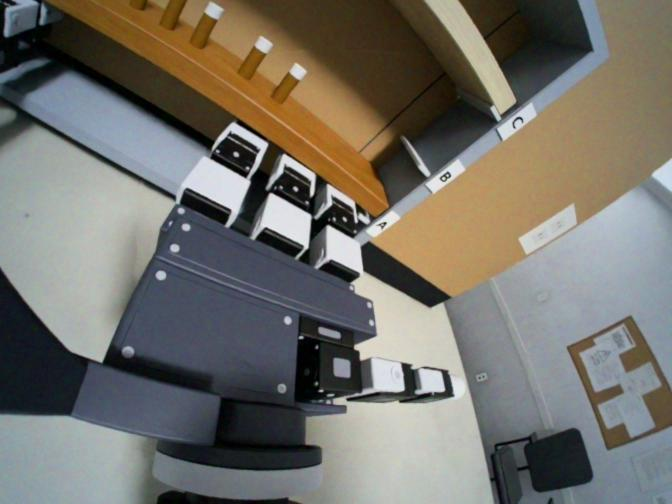

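execute_actions(actions=[[[-0.007,0,-0.004,0,0.002,0,0.72,-0.06,0.58,0.7,0.72,0,0.58,0.7,0.72,0.13,0.58,0.7,0.71,0.68,0.23,0.17,0.4,-0.6,-0.005,0,0,0,0.002,0,0.72,0,0.58,0.7,0.72,0,0.58,0.7,0.72,0,0.58,0.7,0.71,0.68,0.23,0.17,0.4,-0.6]],[[-0.007,0,-0.003,0,0.001,0,0.72,-0.06,0.58,0.7,0.72,0,0.58,0.7,0.72,0.13,0.58,0.7,0.71,0.68,0.23,0.17,0.4,-0.6,-0.005,0,0,0,0.001,0,0.72,0,0.58,0.7,0.72,0,0.58,0.7,0.72,0,0.58,0.7,0.71,0.68,0.23,0.17,0.4,-0.6]]], cameras=[])

Scene clock: 324.40 s.
left_arm: end_effector_position=(+0.6237, +0.1803, +0.2099) hand_goal=(+0.720, -0.060, +0.580, +0.700, +0.720, +0.000, +0.580, +0.700, +0.720, +0.130, +0.580, +0.700, +0.710, +0.680, +0.230, +0.170) hand_measured=(+0.746, -0.062, +0.592, +0.704, +0.744, -0.002, +0.590, +0.704, +0.744, +0.128, +0.588, +0.702, +0.718, +0.678, +0.230, +0.168) hand_current_ma=(+35, -1, +11, +2, +31, -1, +8, +2, +33, +0, +6, +1, +7, -1, +0, +0) hand_state=(blocked, goal, goal, goal, blocked, goal, goal, goal, blocked, goal, goal, goal, goal, goal, goal, goal) hand_current_limit=0.40 hand_speed=-0.60 end_effector_quat_wxyz=(+0.505, +0.495, +0.488, +0.512) | right_arm: end_effector_position=(+0.6255, -0.1583, +0.2071) hand_goal=(+0.720, +0.000, +0.580, +0.700, +0.720, +0.000, +0.580, +0.700, +0.720, +0.000, +0.580, +0.700, +0.710, +0.680, +0.230, +0.170) hand_measured=(+0.754, -0.002, +0.590, +0.704, +0.740, +0.002, +0.590, +0.702, +0.740, +0.002, +0.584, +0.702, +0.720, +0.678, +0.230, +0.170) hand_current_ma=(+102, -3, +22, +6, +54, +1, +19, +4, +53, +2, +7, +3, +19, -3, -1, -1) hand_state=(blocked, goal, goal, goal, blocked, goal, goal, goal, blocked, goal, goal, goal, goal, goal, goal, goal) hand_current_limit=0.40 hand_speed=-0.60 end_effector_quat_wxyz=(+0.513, +0.486, +0.500, +0.501)
Joint positions: left_arm=[-0.352 2.008 0.923 1.12 -0.314 0.025] | right_arm=[0.423 1.978 0.808 1.199 0.404 -0.037]
Joint torques (N m): left_arm=[-0.15 -19.49 7.43 2.74 -0.23 0.15] | right_arm=[0.44 -20.13 5.6 2.51 0.01 -0.01]
Heat: left arm: hottest elbow 52 °C; right arm: hottest elbow 52 °C.
Hand target: left_arm +0.6211, +0.1789, +0.2310; +0.518, +0.481, +0.482, +0.518 | right_arm +0.6208, -0.1577, +0.2434; +0.521, +0.477, +0.477, +0.522
Off the commanded pose: left_arm 0.021 m, 2 deg | right_arm 0.037 m, 4 deg.
No camera images: "cameras" was empty.

execute_actions(actions=[[[-0.009,0,0,0,0,0,0.72,-0.06,0.58,0.7,0.72,0,0.58,0.7,0.72,0.13,0.58,0.7,0.71,0.68,0.23,0.17,0.4,-0.6,-0.007,0,0.002,0,-0.001,0,0.72,0,0.58,0.7,0.72,0,0.58,0.7,0.72,0,0.58,0.7,0.71,0.68,0.23,0.17,0.4,-0.6]],[[-0.009,0,0.001,0,-0.001,0,0.72,-0.06,0.58,0.7,0.72,0,0.58,0.7,0.72,0.13,0.58,0.7,0.71,0.68,0.23,0.17,0.4,-0.6,-0.008,0,0.002,0,-0.002,0,0.72,0,0.58,0.7,0.72,0,0.58,0.7,0.72,0,0.58,0.7,0.71,0.68,0.23,0.17,0.4,-0.6]]], cameras=[])

Scene clock: 326.40 s.
left_arm: end_effector_position=(+0.6150, +0.1805, +0.2068) hand_goal=(+0.720, -0.060, +0.580, +0.700, +0.720, +0.000, +0.580, +0.700, +0.720, +0.130, +0.580, +0.700, +0.710, +0.680, +0.230, +0.170) hand_measured=(+0.746, -0.062, +0.594, +0.704, +0.744, -0.002, +0.590, +0.704, +0.744, +0.128, +0.588, +0.702, +0.718, +0.678, +0.230, +0.168) hand_current_ma=(+37, -1, +12, +2, +31, -1, +8, +2, +31, +0, +6, +1, +7, -1, +0, +0) hand_state=(blocked, goal, goal, goal, blocked, goal, goal, goal, blocked, goal, goal, goal, goal, goal, goal, goal) hand_current_limit=0.40 hand_speed=-0.60 end_effector_quat_wxyz=(+0.500, +0.500, +0.491, +0.509) | right_arm: end_effector_position=(+0.6184, -0.1576, +0.2042) hand_goal=(+0.720, +0.000, +0.580, +0.700, +0.720, +0.000, +0.580, +0.700, +0.720, +0.000, +0.580, +0.700, +0.710, +0.680, +0.230, +0.170) hand_measured=(+0.754, -0.004, +0.592, +0.704, +0.740, +0.000, +0.590, +0.702, +0.740, +0.002, +0.584, +0.702, +0.720, +0.678, +0.230, +0.170) hand_current_ma=(+102, -4, +23, +6, +54, +0, +19, +4, +53, +2, +7, +3, +19, -3, -1, -1) hand_state=(blocked, goal, goal, goal, blocked, goal, goal, goal, blocked, goal, goal, goal, goal, goal, goal, goal) hand_current_limit=0.40 hand_speed=-0.60 end_effector_quat_wxyz=(+0.511, +0.488, +0.505, +0.497)
Joint positions: left_arm=[-0.357 1.994 0.893 1.12 -0.321 0.025] | right_arm=[0.43 1.969 0.786 1.199 0.41 -0.037]
Joint torques (N m): left_arm=[-0.21 -19.02 7.2 3.56 -0.24 0.18] | right_arm=[0.26 -19.84 5.55 3.41 0.05 -0.04]
Heat: left arm: hottest elbow 52 °C; right arm: hottest elbow 51 °C.
Hand target: left_arm +0.6103, +0.1788, +0.2316; +0.519, +0.480, +0.481, +0.518 | right_arm +0.6118, -0.1578, +0.2456; +0.524, +0.475, +0.475, +0.524
Off the commanded pose: left_arm 0.025 m, 3 deg | right_arm 0.042 m, 5 deg.
No camera images: "cameras" was empty.

execute_actions(actions=[[[-0.003,0,0.006,0,-0.003,0,0.72,-0.06,0.58,0.7,0.72,0,0.58,0.7,0.72,0.13,0.58,0.7,0.71,0.68,0.23,0.17,0.4,-0.6,-0.003,0,0.008,0,-0.003,0,0.72,0,0.58,0.7,0.72,0,0.58,0.7,0.72,0,0.58,0.7,0.71,0.68,0.23,0.17,0.4,-0.6]],[[-0.003,0,0.006,0,-0.003,0,0.72,-0.06,0.58,0.7,0.72,0,0.58,0.7,0.72,0.13,0.58,0.7,0.71,0.68,0.23,0.17,0.4,-0.6,-0.003,0,0.008,0,-0.003,0,0.72,0,0.58,0.7,0.72,0,0.58,0.7,0.72,0,0.58,0.7,0.71,0.68,0.23,0.17,0.4,-0.6]]], cameras=[])

Scene clock: 328.63 s.
left_arm: end_effector_position=(+0.6123, +0.1813, +0.2139) hand_goal=(+0.720, -0.060, +0.580, +0.700, +0.720, +0.000, +0.580, +0.700, +0.720, +0.130, +0.580, +0.700, +0.710, +0.680, +0.230, +0.170) hand_measured=(+0.746, -0.062, +0.594, +0.704, +0.744, -0.002, +0.590, +0.704, +0.744, +0.128, +0.588, +0.702, +0.718, +0.678, +0.230, +0.168) hand_current_ma=(+37, -1, +12, +2, +31, -1, +8, +2, +31, +0, +6, +1, +7, -1, +0, +0) hand_state=(blocked, goal, goal, goal, blocked, goal, goal, goal, blocked, goal, goal, goal, goal, goal, goal, goal) hand_current_limit=0.40 hand_speed=-0.60 end_effector_quat_wxyz=(+0.506, +0.494, +0.488, +0.512) | right_arm: end_effector_position=(+0.6162, -0.1579, +0.2134) hand_goal=(+0.720, +0.000, +0.580, +0.700, +0.720, +0.000, +0.580, +0.700, +0.720, +0.000, +0.580, +0.700, +0.710, +0.680, +0.230, +0.170) hand_measured=(+0.754, -0.004, +0.592, +0.704, +0.742, +0.000, +0.590, +0.702, +0.740, +0.002, +0.584, +0.702, +0.720, +0.678, +0.230, +0.170) hand_current_ma=(+103, -4, +23, +6, +58, +0, +20, +4, +53, +2, +7, +3, +19, -3, -1, -1) hand_state=(blocked, goal, goal, goal, blocked, goal, goal, goal, blocked, goal, goal, goal, goal, goal, goal, goal) hand_current_limit=0.40 hand_speed=-0.60 end_effector_quat_wxyz=(+0.513, +0.485, +0.500, +0.502)
Joint positions: left_arm=[-0.357 1.985 0.889 1.133 -0.321 0.025] | right_arm=[0.431 1.952 0.783 1.202 0.411 -0.038]
Joint torques (N m): left_arm=[-0.26 -19.02 7.15 3.64 -0.24 0.22] | right_arm=[0.26 -19.55 5.61 3.67 0.04 -0.11]
Heat: left arm: hottest elbow 52 °C; right arm: hottest elbow 51 °C.
Hand target: left_arm +0.6067, +0.1790, +0.2388; +0.523, +0.475, +0.476, +0.523 | right_arm +0.6082, -0.1577, +0.2554; +0.528, +0.470, +0.470, +0.529
Off the commanded pose: left_arm 0.026 m, 3 deg | right_arm 0.043 m, 5 deg.
No camera images: "cameras" was empty.

execute_actions(actions=[[[-0.008,0,0,0,0,0,0.72,-0.06,0.58,0.7,0.72,0,0.58,0.7,0.72,0.13,0.58,0.7,0.71,0.68,0.23,0.17,0.4,-0.6,-0.008,0,0,0,0,0,0.72,0,0.58,0.7,0.72,0,0.58,0.7,0.72,0,0.58,0.7,0.71,0.68,0.23,0.17,0.4,-0.6]],[[-0.009,0,0,0,0,0,0.72,-0.06,0.58,0.7,0.72,0,0.58,0.7,0.72,0.13,0.58,0.7,0.71,0.68,0.23,0.17,0.4,-0.6,-0.009,0,0,0,0,0,0.72,0,0.58,0.7,0.72,0,0.58,0.7,0.72,0,0.58,0.7,0.71,0.68,0.23,0.17,0.4,-0.6]],[[-0.009,0,0,0,0,0,0.72,-0.06,0.58,0.7,0.72,0,0.58,0.7,0.72,0.13,0.58,0.7,0.71,0.68,0.23,0.17,0.4,-0.6,-0.009,0,0,0,0,0,0.72,0,0.58,0.7,0.72,0,0.58,0.7,0.72,0,0.58,0.7,0.71,0.68,0.23,0.17,0.4,-0.6]]], cameras=[])

Scene clock: 331.37 s.
left_arm: end_effector_position=(+0.5964, +0.1812, +0.2140) hand_goal=(+0.720, -0.060, +0.580, +0.700, +0.720, +0.000, +0.580, +0.700, +0.720, +0.130, +0.580, +0.700, +0.710, +0.680, +0.230, +0.170) hand_measured=(+0.746, -0.064, +0.594, +0.704, +0.744, -0.002, +0.590, +0.704, +0.744, +0.128, +0.588, +0.702, +0.718, +0.678, +0.230, +0.168) hand_current_ma=(+37, -1, +12, +2, +31, -1, +8, +2, +31, +0, +6, +1, +7, -1, +0, +0) hand_state=(blocked, goal, goal, goal, blocked, goal, goal, goal, blocked, goal, goal, goal, goal, goal, goal, goal) hand_current_limit=0.40 hand_speed=-0.60 end_effector_quat_wxyz=(+0.506, +0.494, +0.488, +0.512) | right_arm: end_effector_position=(+0.6003, -0.1577, +0.2140) hand_goal=(+0.720, +0.000, +0.580, +0.700, +0.720, +0.000, +0.580, +0.700, +0.720, +0.000, +0.580, +0.700, +0.710, +0.680, +0.230, +0.170) hand_measured=(+0.754, -0.004, +0.592, +0.704, +0.742, -0.002, +0.590, +0.702, +0.740, +0.002, +0.584, +0.702, +0.720, +0.678, +0.230, +0.170) hand_current_ma=(+103, -6, +23, +6, +59, -1, +21, +4, +53, +2, +7, +3, +19, -3, -1, -1) hand_state=(blocked, goal, goal, goal, blocked, goal, goal, goal, blocked, goal, goal, goal, goal, goal, goal, goal) hand_current_limit=0.40 hand_speed=-0.60 end_effector_quat_wxyz=(+0.513, +0.485, +0.500, +0.501)
Joint positions: left_arm=[-0.368 1.964 0.844 1.157 -0.332 0.025] | right_arm=[0.446 1.932 0.74 1.224 0.426 -0.04]
Joint torques (N m): left_arm=[-0.38 -18.43 7.09 3.67 -0.23 0.24] | right_arm=[0.38 -19.14 5.46 3.63 0.02 -0.11]
Heat: left arm: hottest elbow 52 °C; right arm: hottest elbow 51 °C.
Hand target: left_arm +0.5911, +0.1789, +0.2387; +0.523, +0.476, +0.476, +0.523 | right_arm +0.5926, -0.1577, +0.2553; +0.528, +0.470, +0.470, +0.529
Off the commanded pose: left_arm 0.026 m, 3 deg | right_arm 0.042 m, 5 deg.
No camera images: "cameras" was empty.

execute_actions(actions=[[[-0.010,0,0,0,0,0,0.72,-0.06,0.58,0.7,0.72,0,0.58,0.7,0.72,0.13,0.58,0.7,0.71,0.68,0.23,0.17,0.4,-0.6,-0.010,0,0,0,0,0,0.72,0,0.58,0.7,0.72,0,0.58,0.7,0.72,0,0.58,0.7,0.71,0.68,0.23,0.17,0.4,-0.6]],[[-0.010,0,0,0,0,0,0.72,-0.06,0.58,0.7,0.72,0,0.58,0.7,0.72,0.13,0.58,0.7,0.71,0.68,0.23,0.17,0.4,-0.6,-0.011,0,0,0,0,0,0.72,0,0.58,0.7,0.72,0,0.58,0.7,0.72,0,0.58,0.7,0.71,0.68,0.23,0.17,0.4,-0.6]],[[-0.010,0,0,0,0,0,0.72,-0.06,0.58,0.7,0.72,0,0.58,0.7,0.72,0.13,0.58,0.7,0.71,0.68,0.23,0.17,0.4,-0.6,-0.010,0,0,0,0,0,0.72,0,0.58,0.7,0.72,0,0.58,0.7,0.72,0,0.58,0.7,0.71,0.68,0.23,0.17,0.4,-0.6]],[[-0.010,0,0,0,0,0,0.72,-0.06,0.58,0.7,0.72,0,0.58,0.7,0.72,0.13,0.58,0.7,0.71,0.68,0.23,0.17,0.4,-0.6,-0.011,0,0,0,0,0,0.72,0,0.58,0.7,0.72,0,0.58,0.7,0.72,0,0.58,0.7,0.71,0.68,0.23,0.17,0.4,-0.6]]], cameras=["cam_left_wrist","cam_right_wrist"])

Scene clock: 334.73 s.
left_arm: end_effector_position=(+0.5722, +0.1810, +0.2152) hand_goal=(+0.720, -0.060, +0.580, +0.700, +0.720, +0.000, +0.580, +0.700, +0.720, +0.130, +0.580, +0.700, +0.710, +0.680, +0.230, +0.170) hand_measured=(+0.746, -0.064, +0.594, +0.704, +0.744, -0.004, +0.590, +0.704, +0.744, +0.128, +0.588, +0.702, +0.718, +0.678, +0.230, +0.168) hand_current_ma=(+37, -2, +13, +2, +31, -1, +8, +2, +31, +0, +6, +1, +7, -1, +0, +0) hand_state=(blocked, goal, goal, goal, blocked, goal, goal, goal, blocked, goal, goal, goal, goal, goal, goal, goal) hand_current_limit=0.40 hand_speed=-0.60 end_effector_quat_wxyz=(+0.506, +0.493, +0.488, +0.512) | right_arm: end_effector_position=(+0.5751, -0.1580, +0.2168) hand_goal=(+0.720, +0.000, +0.580, +0.700, +0.720, +0.000, +0.580, +0.700, +0.720, +0.000, +0.580, +0.700, +0.710, +0.680, +0.230, +0.170) hand_measured=(+0.754, -0.006, +0.592, +0.704, +0.742, -0.002, +0.590, +0.702, +0.740, +0.002, +0.584, +0.702, +0.720, +0.678, +0.230, +0.170) hand_current_ma=(+103, -7, +23, +6, +60, -2, +21, +4, +53, +2, +7, +3, +19, -3, -1, -1) hand_state=(blocked, goal, goal, goal, blocked, goal, goal, goal, blocked, goal, goal, goal, goal, goal, goal, goal) hand_current_limit=0.40 hand_speed=-0.60 end_effector_quat_wxyz=(+0.515, +0.484, +0.499, +0.501)
Joint positions: left_arm=[-0.386 1.932 0.777 1.194 -0.35 0.025] | right_arm=[0.471 1.899 0.675 1.261 0.452 -0.044]
Joint torques (N m): left_arm=[-0.32 -17.55 6.79 3.6 -0.23 0.26] | right_arm=[0.21 -18.08 5.24 3.66 -0.01 -0.12]
Heat: left arm: hottest elbow 52 °C; right arm: hottest elbow 51 °C.
Hand target: left_arm +0.5672, +0.1789, +0.2388; +0.523, +0.475, +0.476, +0.523 | right_arm +0.5674, -0.1578, +0.2554; +0.528, +0.470, +0.470, +0.529
Off the commanded pose: left_arm 0.024 m, 3 deg | right_arm 0.039 m, 5 deg.
camera_calibration:
cam_left_wrist: T_world_to_cam=[[0.00899846, -0.735418, -0.677554, 0.242482], [-0.7253, 0.461648, -0.510706, 0.394872], [0.688374, 0.496026, -0.529245, -0.250497], [0, 0, 0, 1]] pos_world=[0.456654, 0.120287, 0.233385]
cam_right_wrist: T_world_to_cam=[[-0.0459666, -0.75233, 0.65718, -0.205146], [-0.728821, -0.424653, -0.537113, 0.41878], [0.68316, -0.503656, -0.528794, -0.236338], [0, 0, 0, 1]] pos_world=[0.457243, -0.0955342, 0.234776]
Images, in order (width x height): cam_left_wrist 672x504, cam_right_wrist 672x504.

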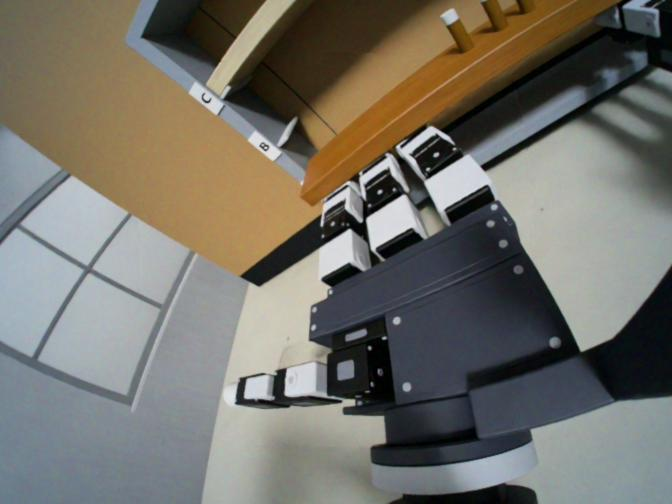

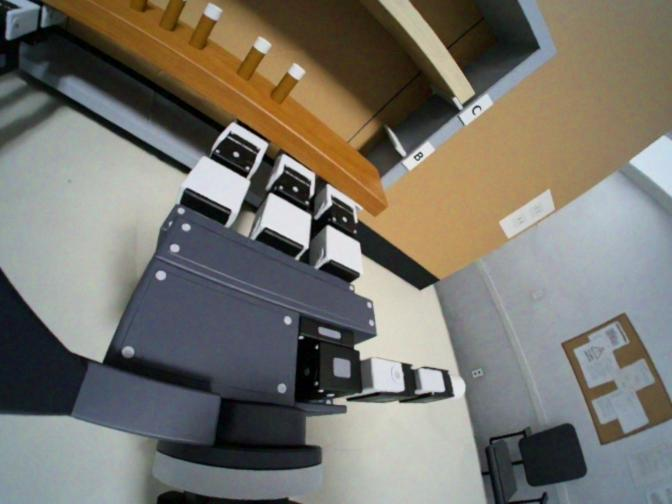

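execute_actions(actions=[[[-0.012,0,0,0,0,0,0.72,-0.06,0.58,0.7,0.72,0,0.58,0.7,0.72,0.13,0.58,0.7,0.71,0.68,0.23,0.17,0.4,-0.6,-0.012,0,0,0,0,0,0.72,0,0.58,0.7,0.72,0,0.58,0.7,0.72,0,0.58,0.7,0.71,0.68,0.23,0.17,0.4,-0.6]],[[-0.013,0,0,0,0,0,0.72,-0.06,0.58,0.7,0.72,0,0.58,0.7,0.72,0.13,0.58,0.7,0.71,0.68,0.23,0.17,0.4,-0.6,-0.013,0,0,0,0,0,0.72,0,0.58,0.7,0.72,0,0.58,0.7,0.72,0,0.58,0.7,0.71,0.68,0.23,0.17,0.4,-0.6]],[[-0.014,0,0,0,0,0,0.72,-0.06,0.58,0.7,0.72,0,0.58,0.7,0.72,0.13,0.58,0.7,0.71,0.68,0.23,0.17,0.4,-0.6,-0.014,0,0,0,0,0,0.72,0,0.58,0.7,0.72,0,0.58,0.7,0.72,0,0.58,0.7,0.71,0.68,0.23,0.17,0.4,-0.6]],[[-0.012,0,0.004,0,0,0,0.72,-0.06,0.58,0.7,0.72,0,0.58,0.7,0.72,0.13,0.58,0.7,0.71,0.68,0.23,0.17,0.4,-0.6,-0.012,0,0.004,0,0,0,0.72,0,0.58,0.7,0.72,0,0.58,0.7,0.72,0,0.58,0.7,0.71,0.68,0.23,0.17,0.4,-0.6]],[[-0.006,0,0.008,0,0,0,0.72,-0.06,0.58,0.7,0.72,0,0.58,0.7,0.72,0.13,0.58,0.7,0.71,0.68,0.23,0.17,0.4,-0.6,-0.006,0,0.007,0,0,0,0.72,0,0.58,0.7,0.72,0,0.58,0.7,0.72,0,0.58,0.7,0.71,0.68,0.23,0.17,0.4,-0.6]]], cameras=[])

Scene clock: 338.93 s.
left_arm: end_effector_position=(+0.5370, +0.1818, +0.2285) hand_goal=(+0.720, -0.060, +0.580, +0.700, +0.720, +0.000, +0.580, +0.700, +0.720, +0.130, +0.580, +0.700, +0.710, +0.680, +0.230, +0.170) hand_measured=(+0.746, -0.064, +0.594, +0.704, +0.744, -0.004, +0.590, +0.704, +0.744, +0.128, +0.588, +0.702, +0.718, +0.678, +0.230, +0.168) hand_current_ma=(+39, -2, +13, +2, +31, -2, +8, +2, +31, +0, +6, +1, +7, -1, +0, +0) hand_state=(blocked, goal, goal, goal, blocked, goal, goal, goal, blocked, goal, goal, goal, goal, goal, goal, goal) hand_current_limit=0.40 hand_speed=-0.60 end_effector_quat_wxyz=(+0.512, +0.488, +0.486, +0.514) | right_arm: end_effector_position=(+0.5399, -0.1581, +0.2312) hand_goal=(+0.720, +0.000, +0.580, +0.700, +0.720, +0.000, +0.580, +0.700, +0.720, +0.000, +0.580, +0.700, +0.710, +0.680, +0.230, +0.170) hand_measured=(+0.754, -0.006, +0.592, +0.704, +0.744, -0.004, +0.592, +0.702, +0.740, +0.002, +0.584, +0.702, +0.720, +0.678, +0.230, +0.170) hand_current_ma=(+103, -9, +23, +6, +64, -4, +23, +4, +53, +2, +7, +3, +19, -3, -1, -1) hand_state=(blocked, goal, goal, goal, blocked, goal, goal, goal, blocked, goal, goal, goal, goal, goal, goal, goal) hand_current_limit=0.40 hand_speed=-0.60 end_effector_quat_wxyz=(+0.518, +0.481, +0.494, +0.506)
Joint positions: left_arm=[-0.414 1.862 0.685 1.234 -0.379 0.025] | right_arm=[0.51 1.83 0.589 1.297 0.491 -0.051]
Joint torques (N m): left_arm=[-0.26 -16.09 6.43 3.22 -0.21 0.28] | right_arm=[0.5 -16.26 4.97 3.17 -0.03 -0.11]
Heat: left arm: hottest elbow 51 °C; right arm: hottest elbow 50 °C.
Hand target: left_arm +0.5330, +0.1790, +0.2460; +0.523, +0.475, +0.476, +0.523 | right_arm +0.5332, -0.1577, +0.2619; +0.528, +0.470, +0.470, +0.529
Off the commanded pose: left_arm 0.018 m, 2 deg | right_arm 0.031 m, 4 deg.
No camera images: "cameras" was empty.

execute_actions(actions=[[[0,0,0.012,0,0,0,0.72,-0.06,0.58,0.7,0.72,0,0.58,0.7,0.72,0.13,0.58,0.7,0.71,0.68,0.23,0.17,0.4,-0.6,0,0,0.009,0,0,0,0.72,0,0.58,0.7,0.72,0,0.58,0.7,0.72,0,0.58,0.7,0.71,0.68,0.23,0.17,0.4,-0.6]],[[0,0,0.012,0,0,0,0.72,-0.06,0.58,0.7,0.72,0,0.58,0.7,0.72,0.13,0.58,0.7,0.71,0.68,0.23,0.17,0.4,-0.6,0,0,0.009,0,0,0,0.72,0,0.58,0.7,0.72,0,0.58,0.7,0.72,0,0.58,0.7,0.71,0.68,0.23,0.17,0.4,-0.6]],[[0,0,0.012,0,0,0,0.72,-0.06,0.58,0.7,0.72,0,0.58,0.7,0.72,0.13,0.58,0.7,0.71,0.68,0.23,0.17,0.4,-0.6,0,0,0.010,0,0,0,0.72,0,0.58,0.7,0.72,0,0.58,0.7,0.72,0,0.58,0.7,0.71,0.68,0.23,0.17,0.4,-0.6]]], cameras=[])

Scene clock: 341.60 s.
left_arm: end_effector_position=(+0.5351, +0.1819, +0.2527) hand_goal=(+0.720, -0.060, +0.580, +0.700, +0.720, +0.000, +0.580, +0.700, +0.720, +0.130, +0.580, +0.700, +0.710, +0.680, +0.230, +0.170) hand_measured=(+0.746, -0.064, +0.594, +0.704, +0.744, -0.004, +0.590, +0.704, +0.744, +0.128, +0.590, +0.702, +0.718, +0.678, +0.230, +0.168) hand_current_ma=(+37, -2, +12, +2, +32, -2, +8, +2, +31, +0, +7, +1, +7, -1, +0, +0) hand_state=(blocked, goal, goal, goal, blocked, goal, goal, goal, blocked, goal, goal, goal, goal, goal, goal, goal) hand_current_limit=0.40 hand_speed=-0.60 end_effector_quat_wxyz=(+0.515, +0.484, +0.482, +0.518) | right_arm: end_effector_position=(+0.5383, -0.1587, +0.2529) hand_goal=(+0.720, +0.000, +0.580, +0.700, +0.720, +0.000, +0.580, +0.700, +0.720, +0.000, +0.580, +0.700, +0.710, +0.680, +0.230, +0.170) hand_measured=(+0.754, -0.006, +0.592, +0.704, +0.744, -0.004, +0.592, +0.702, +0.740, +0.002, +0.584, +0.702, +0.720, +0.678, +0.230, +0.170) hand_current_ma=(+103, -9, +24, +6, +66, -4, +23, +4, +52, +2, +7, +3, +19, -3, -1, -1) hand_state=(blocked, goal, goal, goal, blocked, goal, goal, goal, blocked, goal, goal, goal, goal, goal, goal, goal) hand_current_limit=0.40 hand_speed=-0.60 end_effector_quat_wxyz=(+0.520, +0.479, +0.487, +0.513)
Joint positions: left_arm=[-0.414 1.797 0.683 1.186 -0.379 0.031] | right_arm=[0.511 1.769 0.589 1.257 0.491 -0.053]
Joint torques (N m): left_arm=[-0.26 -15.97 7.27 2.36 -0.18 0.23] | right_arm=[0.38 -15.74 5.63 2.4 -0.04 -0.1]
Heat: left arm: hottest elbow 51 °C; right arm: hottest elbow 50 °C.
Hand target: left_arm +0.5330, +0.1790, +0.2674; +0.523, +0.476, +0.476, +0.523 | right_arm +0.5332, -0.1578, +0.2788; +0.528, +0.470, +0.470, +0.529
Off the commanded pose: left_arm 0.015 m, 2 deg | right_arm 0.026 m, 3 deg.
No camera images: "cameras" was empty.

execute_actions(actions=[[[0,0,0.013,0,0,0,0.72,-0.06,0.58,0.7,0.72,0,0.58,0.7,0.72,0.13,0.58,0.7,0.71,0.68,0.23,0.17,0.4,-0.6,0,0,0.011,0,0,0,0.72,0,0.58,0.7,0.72,0,0.58,0.7,0.72,0,0.58,0.7,0.71,0.68,0.23,0.17,0.4,-0.6]],[[0,0,0.013,0,0,0,0.72,-0.06,0.58,0.7,0.72,0,0.58,0.7,0.72,0.13,0.58,0.7,0.71,0.68,0.23,0.17,0.4,-0.6,0,0,0.012,0,0,0,0.72,0,0.58,0.7,0.72,0,0.58,0.7,0.72,0,0.58,0.7,0.71,0.68,0.23,0.17,0.4,-0.6]],[[0,0,0.012,0,0,0,0.72,-0.06,0.58,0.7,0.72,0,0.58,0.7,0.72,0.13,0.58,0.7,0.71,0.68,0.23,0.17,0.4,-0.6,0,0,0.011,0,0,0,0.72,0,0.58,0.7,0.72,0,0.58,0.7,0.72,0,0.58,0.7,0.71,0.68,0.23,0.17,0.4,-0.6]]], cameras=[])

Scene clock: 344.33 s.
left_arm: end_effector_position=(+0.5342, +0.1819, +0.2728) hand_goal=(+0.720, -0.060, +0.580, +0.700, +0.720, +0.000, +0.580, +0.700, +0.720, +0.130, +0.580, +0.700, +0.710, +0.680, +0.230, +0.170) hand_measured=(+0.746, -0.064, +0.594, +0.704, +0.744, -0.004, +0.590, +0.704, +0.744, +0.128, +0.590, +0.702, +0.718, +0.678, +0.230, +0.168) hand_current_ma=(+36, -2, +12, +2, +32, -2, +8, +2, +32, +0, +7, +1, +7, -1, +0, +0) hand_state=(blocked, goal, goal, goal, blocked, goal, goal, goal, blocked, goal, goal, goal, goal, goal, goal, goal) hand_current_limit=0.40 hand_speed=-0.60 end_effector_quat_wxyz=(+0.513, +0.486, +0.483, +0.517) | right_arm: end_effector_position=(+0.5377, -0.1585, +0.2715) hand_goal=(+0.720, +0.000, +0.580, +0.700, +0.720, +0.000, +0.580, +0.700, +0.720, +0.000, +0.580, +0.700, +0.710, +0.680, +0.230, +0.170) hand_measured=(+0.756, -0.006, +0.592, +0.704, +0.744, -0.004, +0.592, +0.702, +0.740, +0.002, +0.584, +0.702, +0.720, +0.678, +0.230, +0.170) hand_current_ma=(+108, -9, +26, +6, +66, -4, +23, +4, +50, +2, +7, +3, +19, -3, -1, -1) hand_state=(blocked, goal, goal, goal, blocked, goal, goal, goal, goal, goal, goal, goal, goal, goal, goal, goal) hand_current_limit=0.40 hand_speed=-0.60 end_effector_quat_wxyz=(+0.520, +0.479, +0.489, +0.511)
Joint positions: left_arm=[-0.415 1.73 0.683 1.112 -0.379 0.031] | right_arm=[0.512 1.701 0.589 1.184 0.491 -0.053]
Joint torques (N m): left_arm=[-0.09 -15.44 8.32 2.36 -0.17 0.23] | right_arm=[0.44 -15.5 6.6 2.43 -0.06 -0.09]
Heat: left arm: hottest elbow 51 °C; right arm: hottest elbow 50 °C.
Hand target: left_arm +0.5329, +0.1789, +0.2903; +0.523, +0.476, +0.476, +0.523 | right_arm +0.5332, -0.1578, +0.2992; +0.528, +0.470, +0.470, +0.529
Off the commanded pose: left_arm 0.018 m, 2 deg | right_arm 0.028 m, 3 deg.
No camera images: "cameras" was empty.

execute_actions(actions=[[[0,0,0.011,0,0,0,0.72,-0.06,0.58,0.7,0.72,0,0.58,0.7,0.72,0.13,0.58,0.7,0.71,0.68,0.23,0.17,0.4,-0.6,0,0,0.010,0,0,0,0.72,0,0.58,0.7,0.72,0,0.58,0.7,0.72,0,0.58,0.7,0.71,0.68,0.23,0.17,0.4,-0.6]],[[0,0,0.006,0,0,0,0.72,-0.06,0.58,0.7,0.72,0,0.58,0.7,0.72,0.13,0.58,0.7,0.71,0.68,0.23,0.17,0.4,-0.6,0,0,0.006,0,0,0,0.72,0,0.58,0.7,0.72,0,0.58,0.7,0.72,0,0.58,0.7,0.71,0.68,0.23,0.17,0.4,-0.6]]], cameras=["cam_high","cam_low","cam_left_wrist","cam_right_wrist","cam_head_right"])

zoom_image(camera="cam_high", region=[380, 120, 480, 270])

zoom_image(camera="cam_high", region=[380, 270, 480, 420])

zoom_image(camera="cam_left_wrist", region=[240, 100, 360, 220])

zoom_image(camera="cam_right_wrist", region=[320, 100, 440, 220])

Scene clock: 346.53 s.
left_arm: end_effector_position=(+0.5337, +0.1818, +0.2801) hand_goal=(+0.720, -0.060, +0.580, +0.700, +0.720, +0.000, +0.580, +0.700, +0.720, +0.130, +0.580, +0.700, +0.710, +0.680, +0.230, +0.170) hand_measured=(+0.746, -0.064, +0.592, +0.704, +0.744, -0.004, +0.590, +0.704, +0.744, +0.128, +0.590, +0.702, +0.718, +0.678, +0.230, +0.168) hand_current_ma=(+36, -2, +12, +2, +32, -2, +8, +2, +32, +0, +7, +1, +7, -1, +0, +0) hand_state=(blocked, goal, goal, goal, blocked, goal, goal, goal, blocked, goal, goal, goal, goal, goal, goal, goal) hand_current_limit=0.40 hand_speed=-0.60 end_effector_quat_wxyz=(+0.512, +0.488, +0.484, +0.516) | right_arm: end_effector_position=(+0.5374, -0.1585, +0.2786) hand_goal=(+0.720, +0.000, +0.580, +0.700, +0.720, +0.000, +0.580, +0.700, +0.720, +0.000, +0.580, +0.700, +0.710, +0.680, +0.230, +0.170) hand_measured=(+0.756, -0.006, +0.592, +0.704, +0.744, -0.004, +0.592, +0.702, +0.740, +0.002, +0.584, +0.702, +0.720, +0.678, +0.230, +0.170) hand_current_ma=(+109, -9, +26, +6, +66, -4, +23, +4, +49, +2, +7, +3, +19, -3, -1, -1) hand_state=(blocked, goal, goal, goal, blocked, goal, goal, goal, goal, goal, goal, goal, goal, goal, goal, goal) hand_current_limit=0.40 hand_speed=-0.60 end_effector_quat_wxyz=(+0.519, +0.479, +0.491, +0.510)
Joint positions: left_arm=[-0.416 1.703 0.683 1.08 -0.379 0.031] | right_arm=[0.512 1.672 0.589 1.15 0.491 -0.053]
Joint torques (N m): left_arm=[-0.21 -15.68 8.87 2.35 -0.18 0.23] | right_arm=[0.03 -15.27 7.15 2.4 -0.04 -0.11]
Heat: left arm: hottest elbow 51 °C; right arm: hottest elbow 50 °C.
Hand target: left_arm +0.5329, +0.1790, +0.3005; +0.523, +0.475, +0.476, +0.523 | right_arm +0.5332, -0.1578, +0.3088; +0.528, +0.470, +0.470, +0.529
Off the commanded pose: left_arm 0.021 m, 2 deg | right_arm 0.030 m, 4 deg.
camera_calibration:
cam_left_wrist: T_world_to_cam=[[0.0223561, -0.737381, -0.675107, 0.279881], [-0.715397, 0.459904, -0.526018, 0.399043], [0.69836, 0.494729, -0.517239, -0.198548], [0, 0, 0, 1]] pos_world=[0.417875, 0.121085, 0.296157]
cam_right_wrist: T_world_to_cam=[[-0.0624768, -0.757328, 0.650039, -0.237768], [-0.713729, -0.421361, -0.559505, 0.422952], [0.69763, -0.498907, -0.514202, -0.189194], [0, 0, 0, 1]] pos_world=[0.419005, -0.096243, 0.293919]
Images, in order (width x height): cam_head_right 672x504, cam_high 672x504, cam_low 672x504, cam_left_wrist 672x504, cam_right_wrist 672x504.

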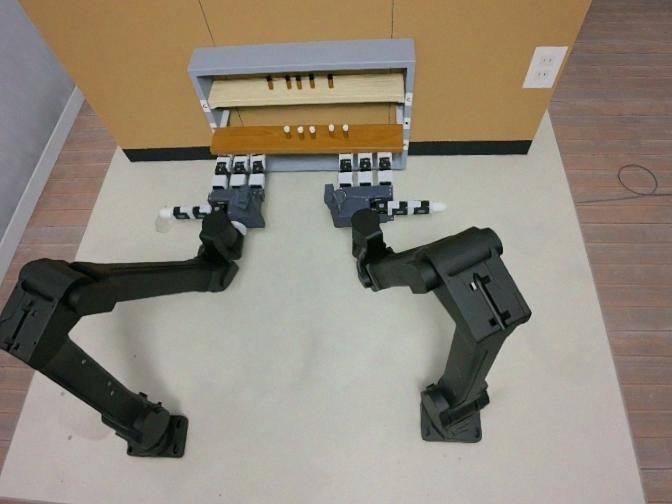

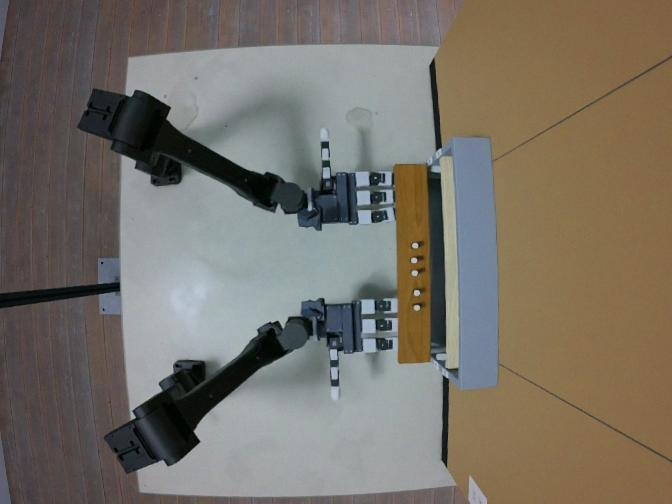

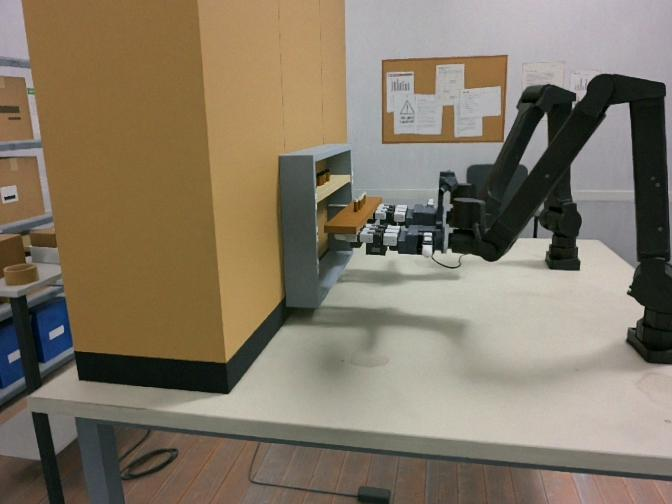

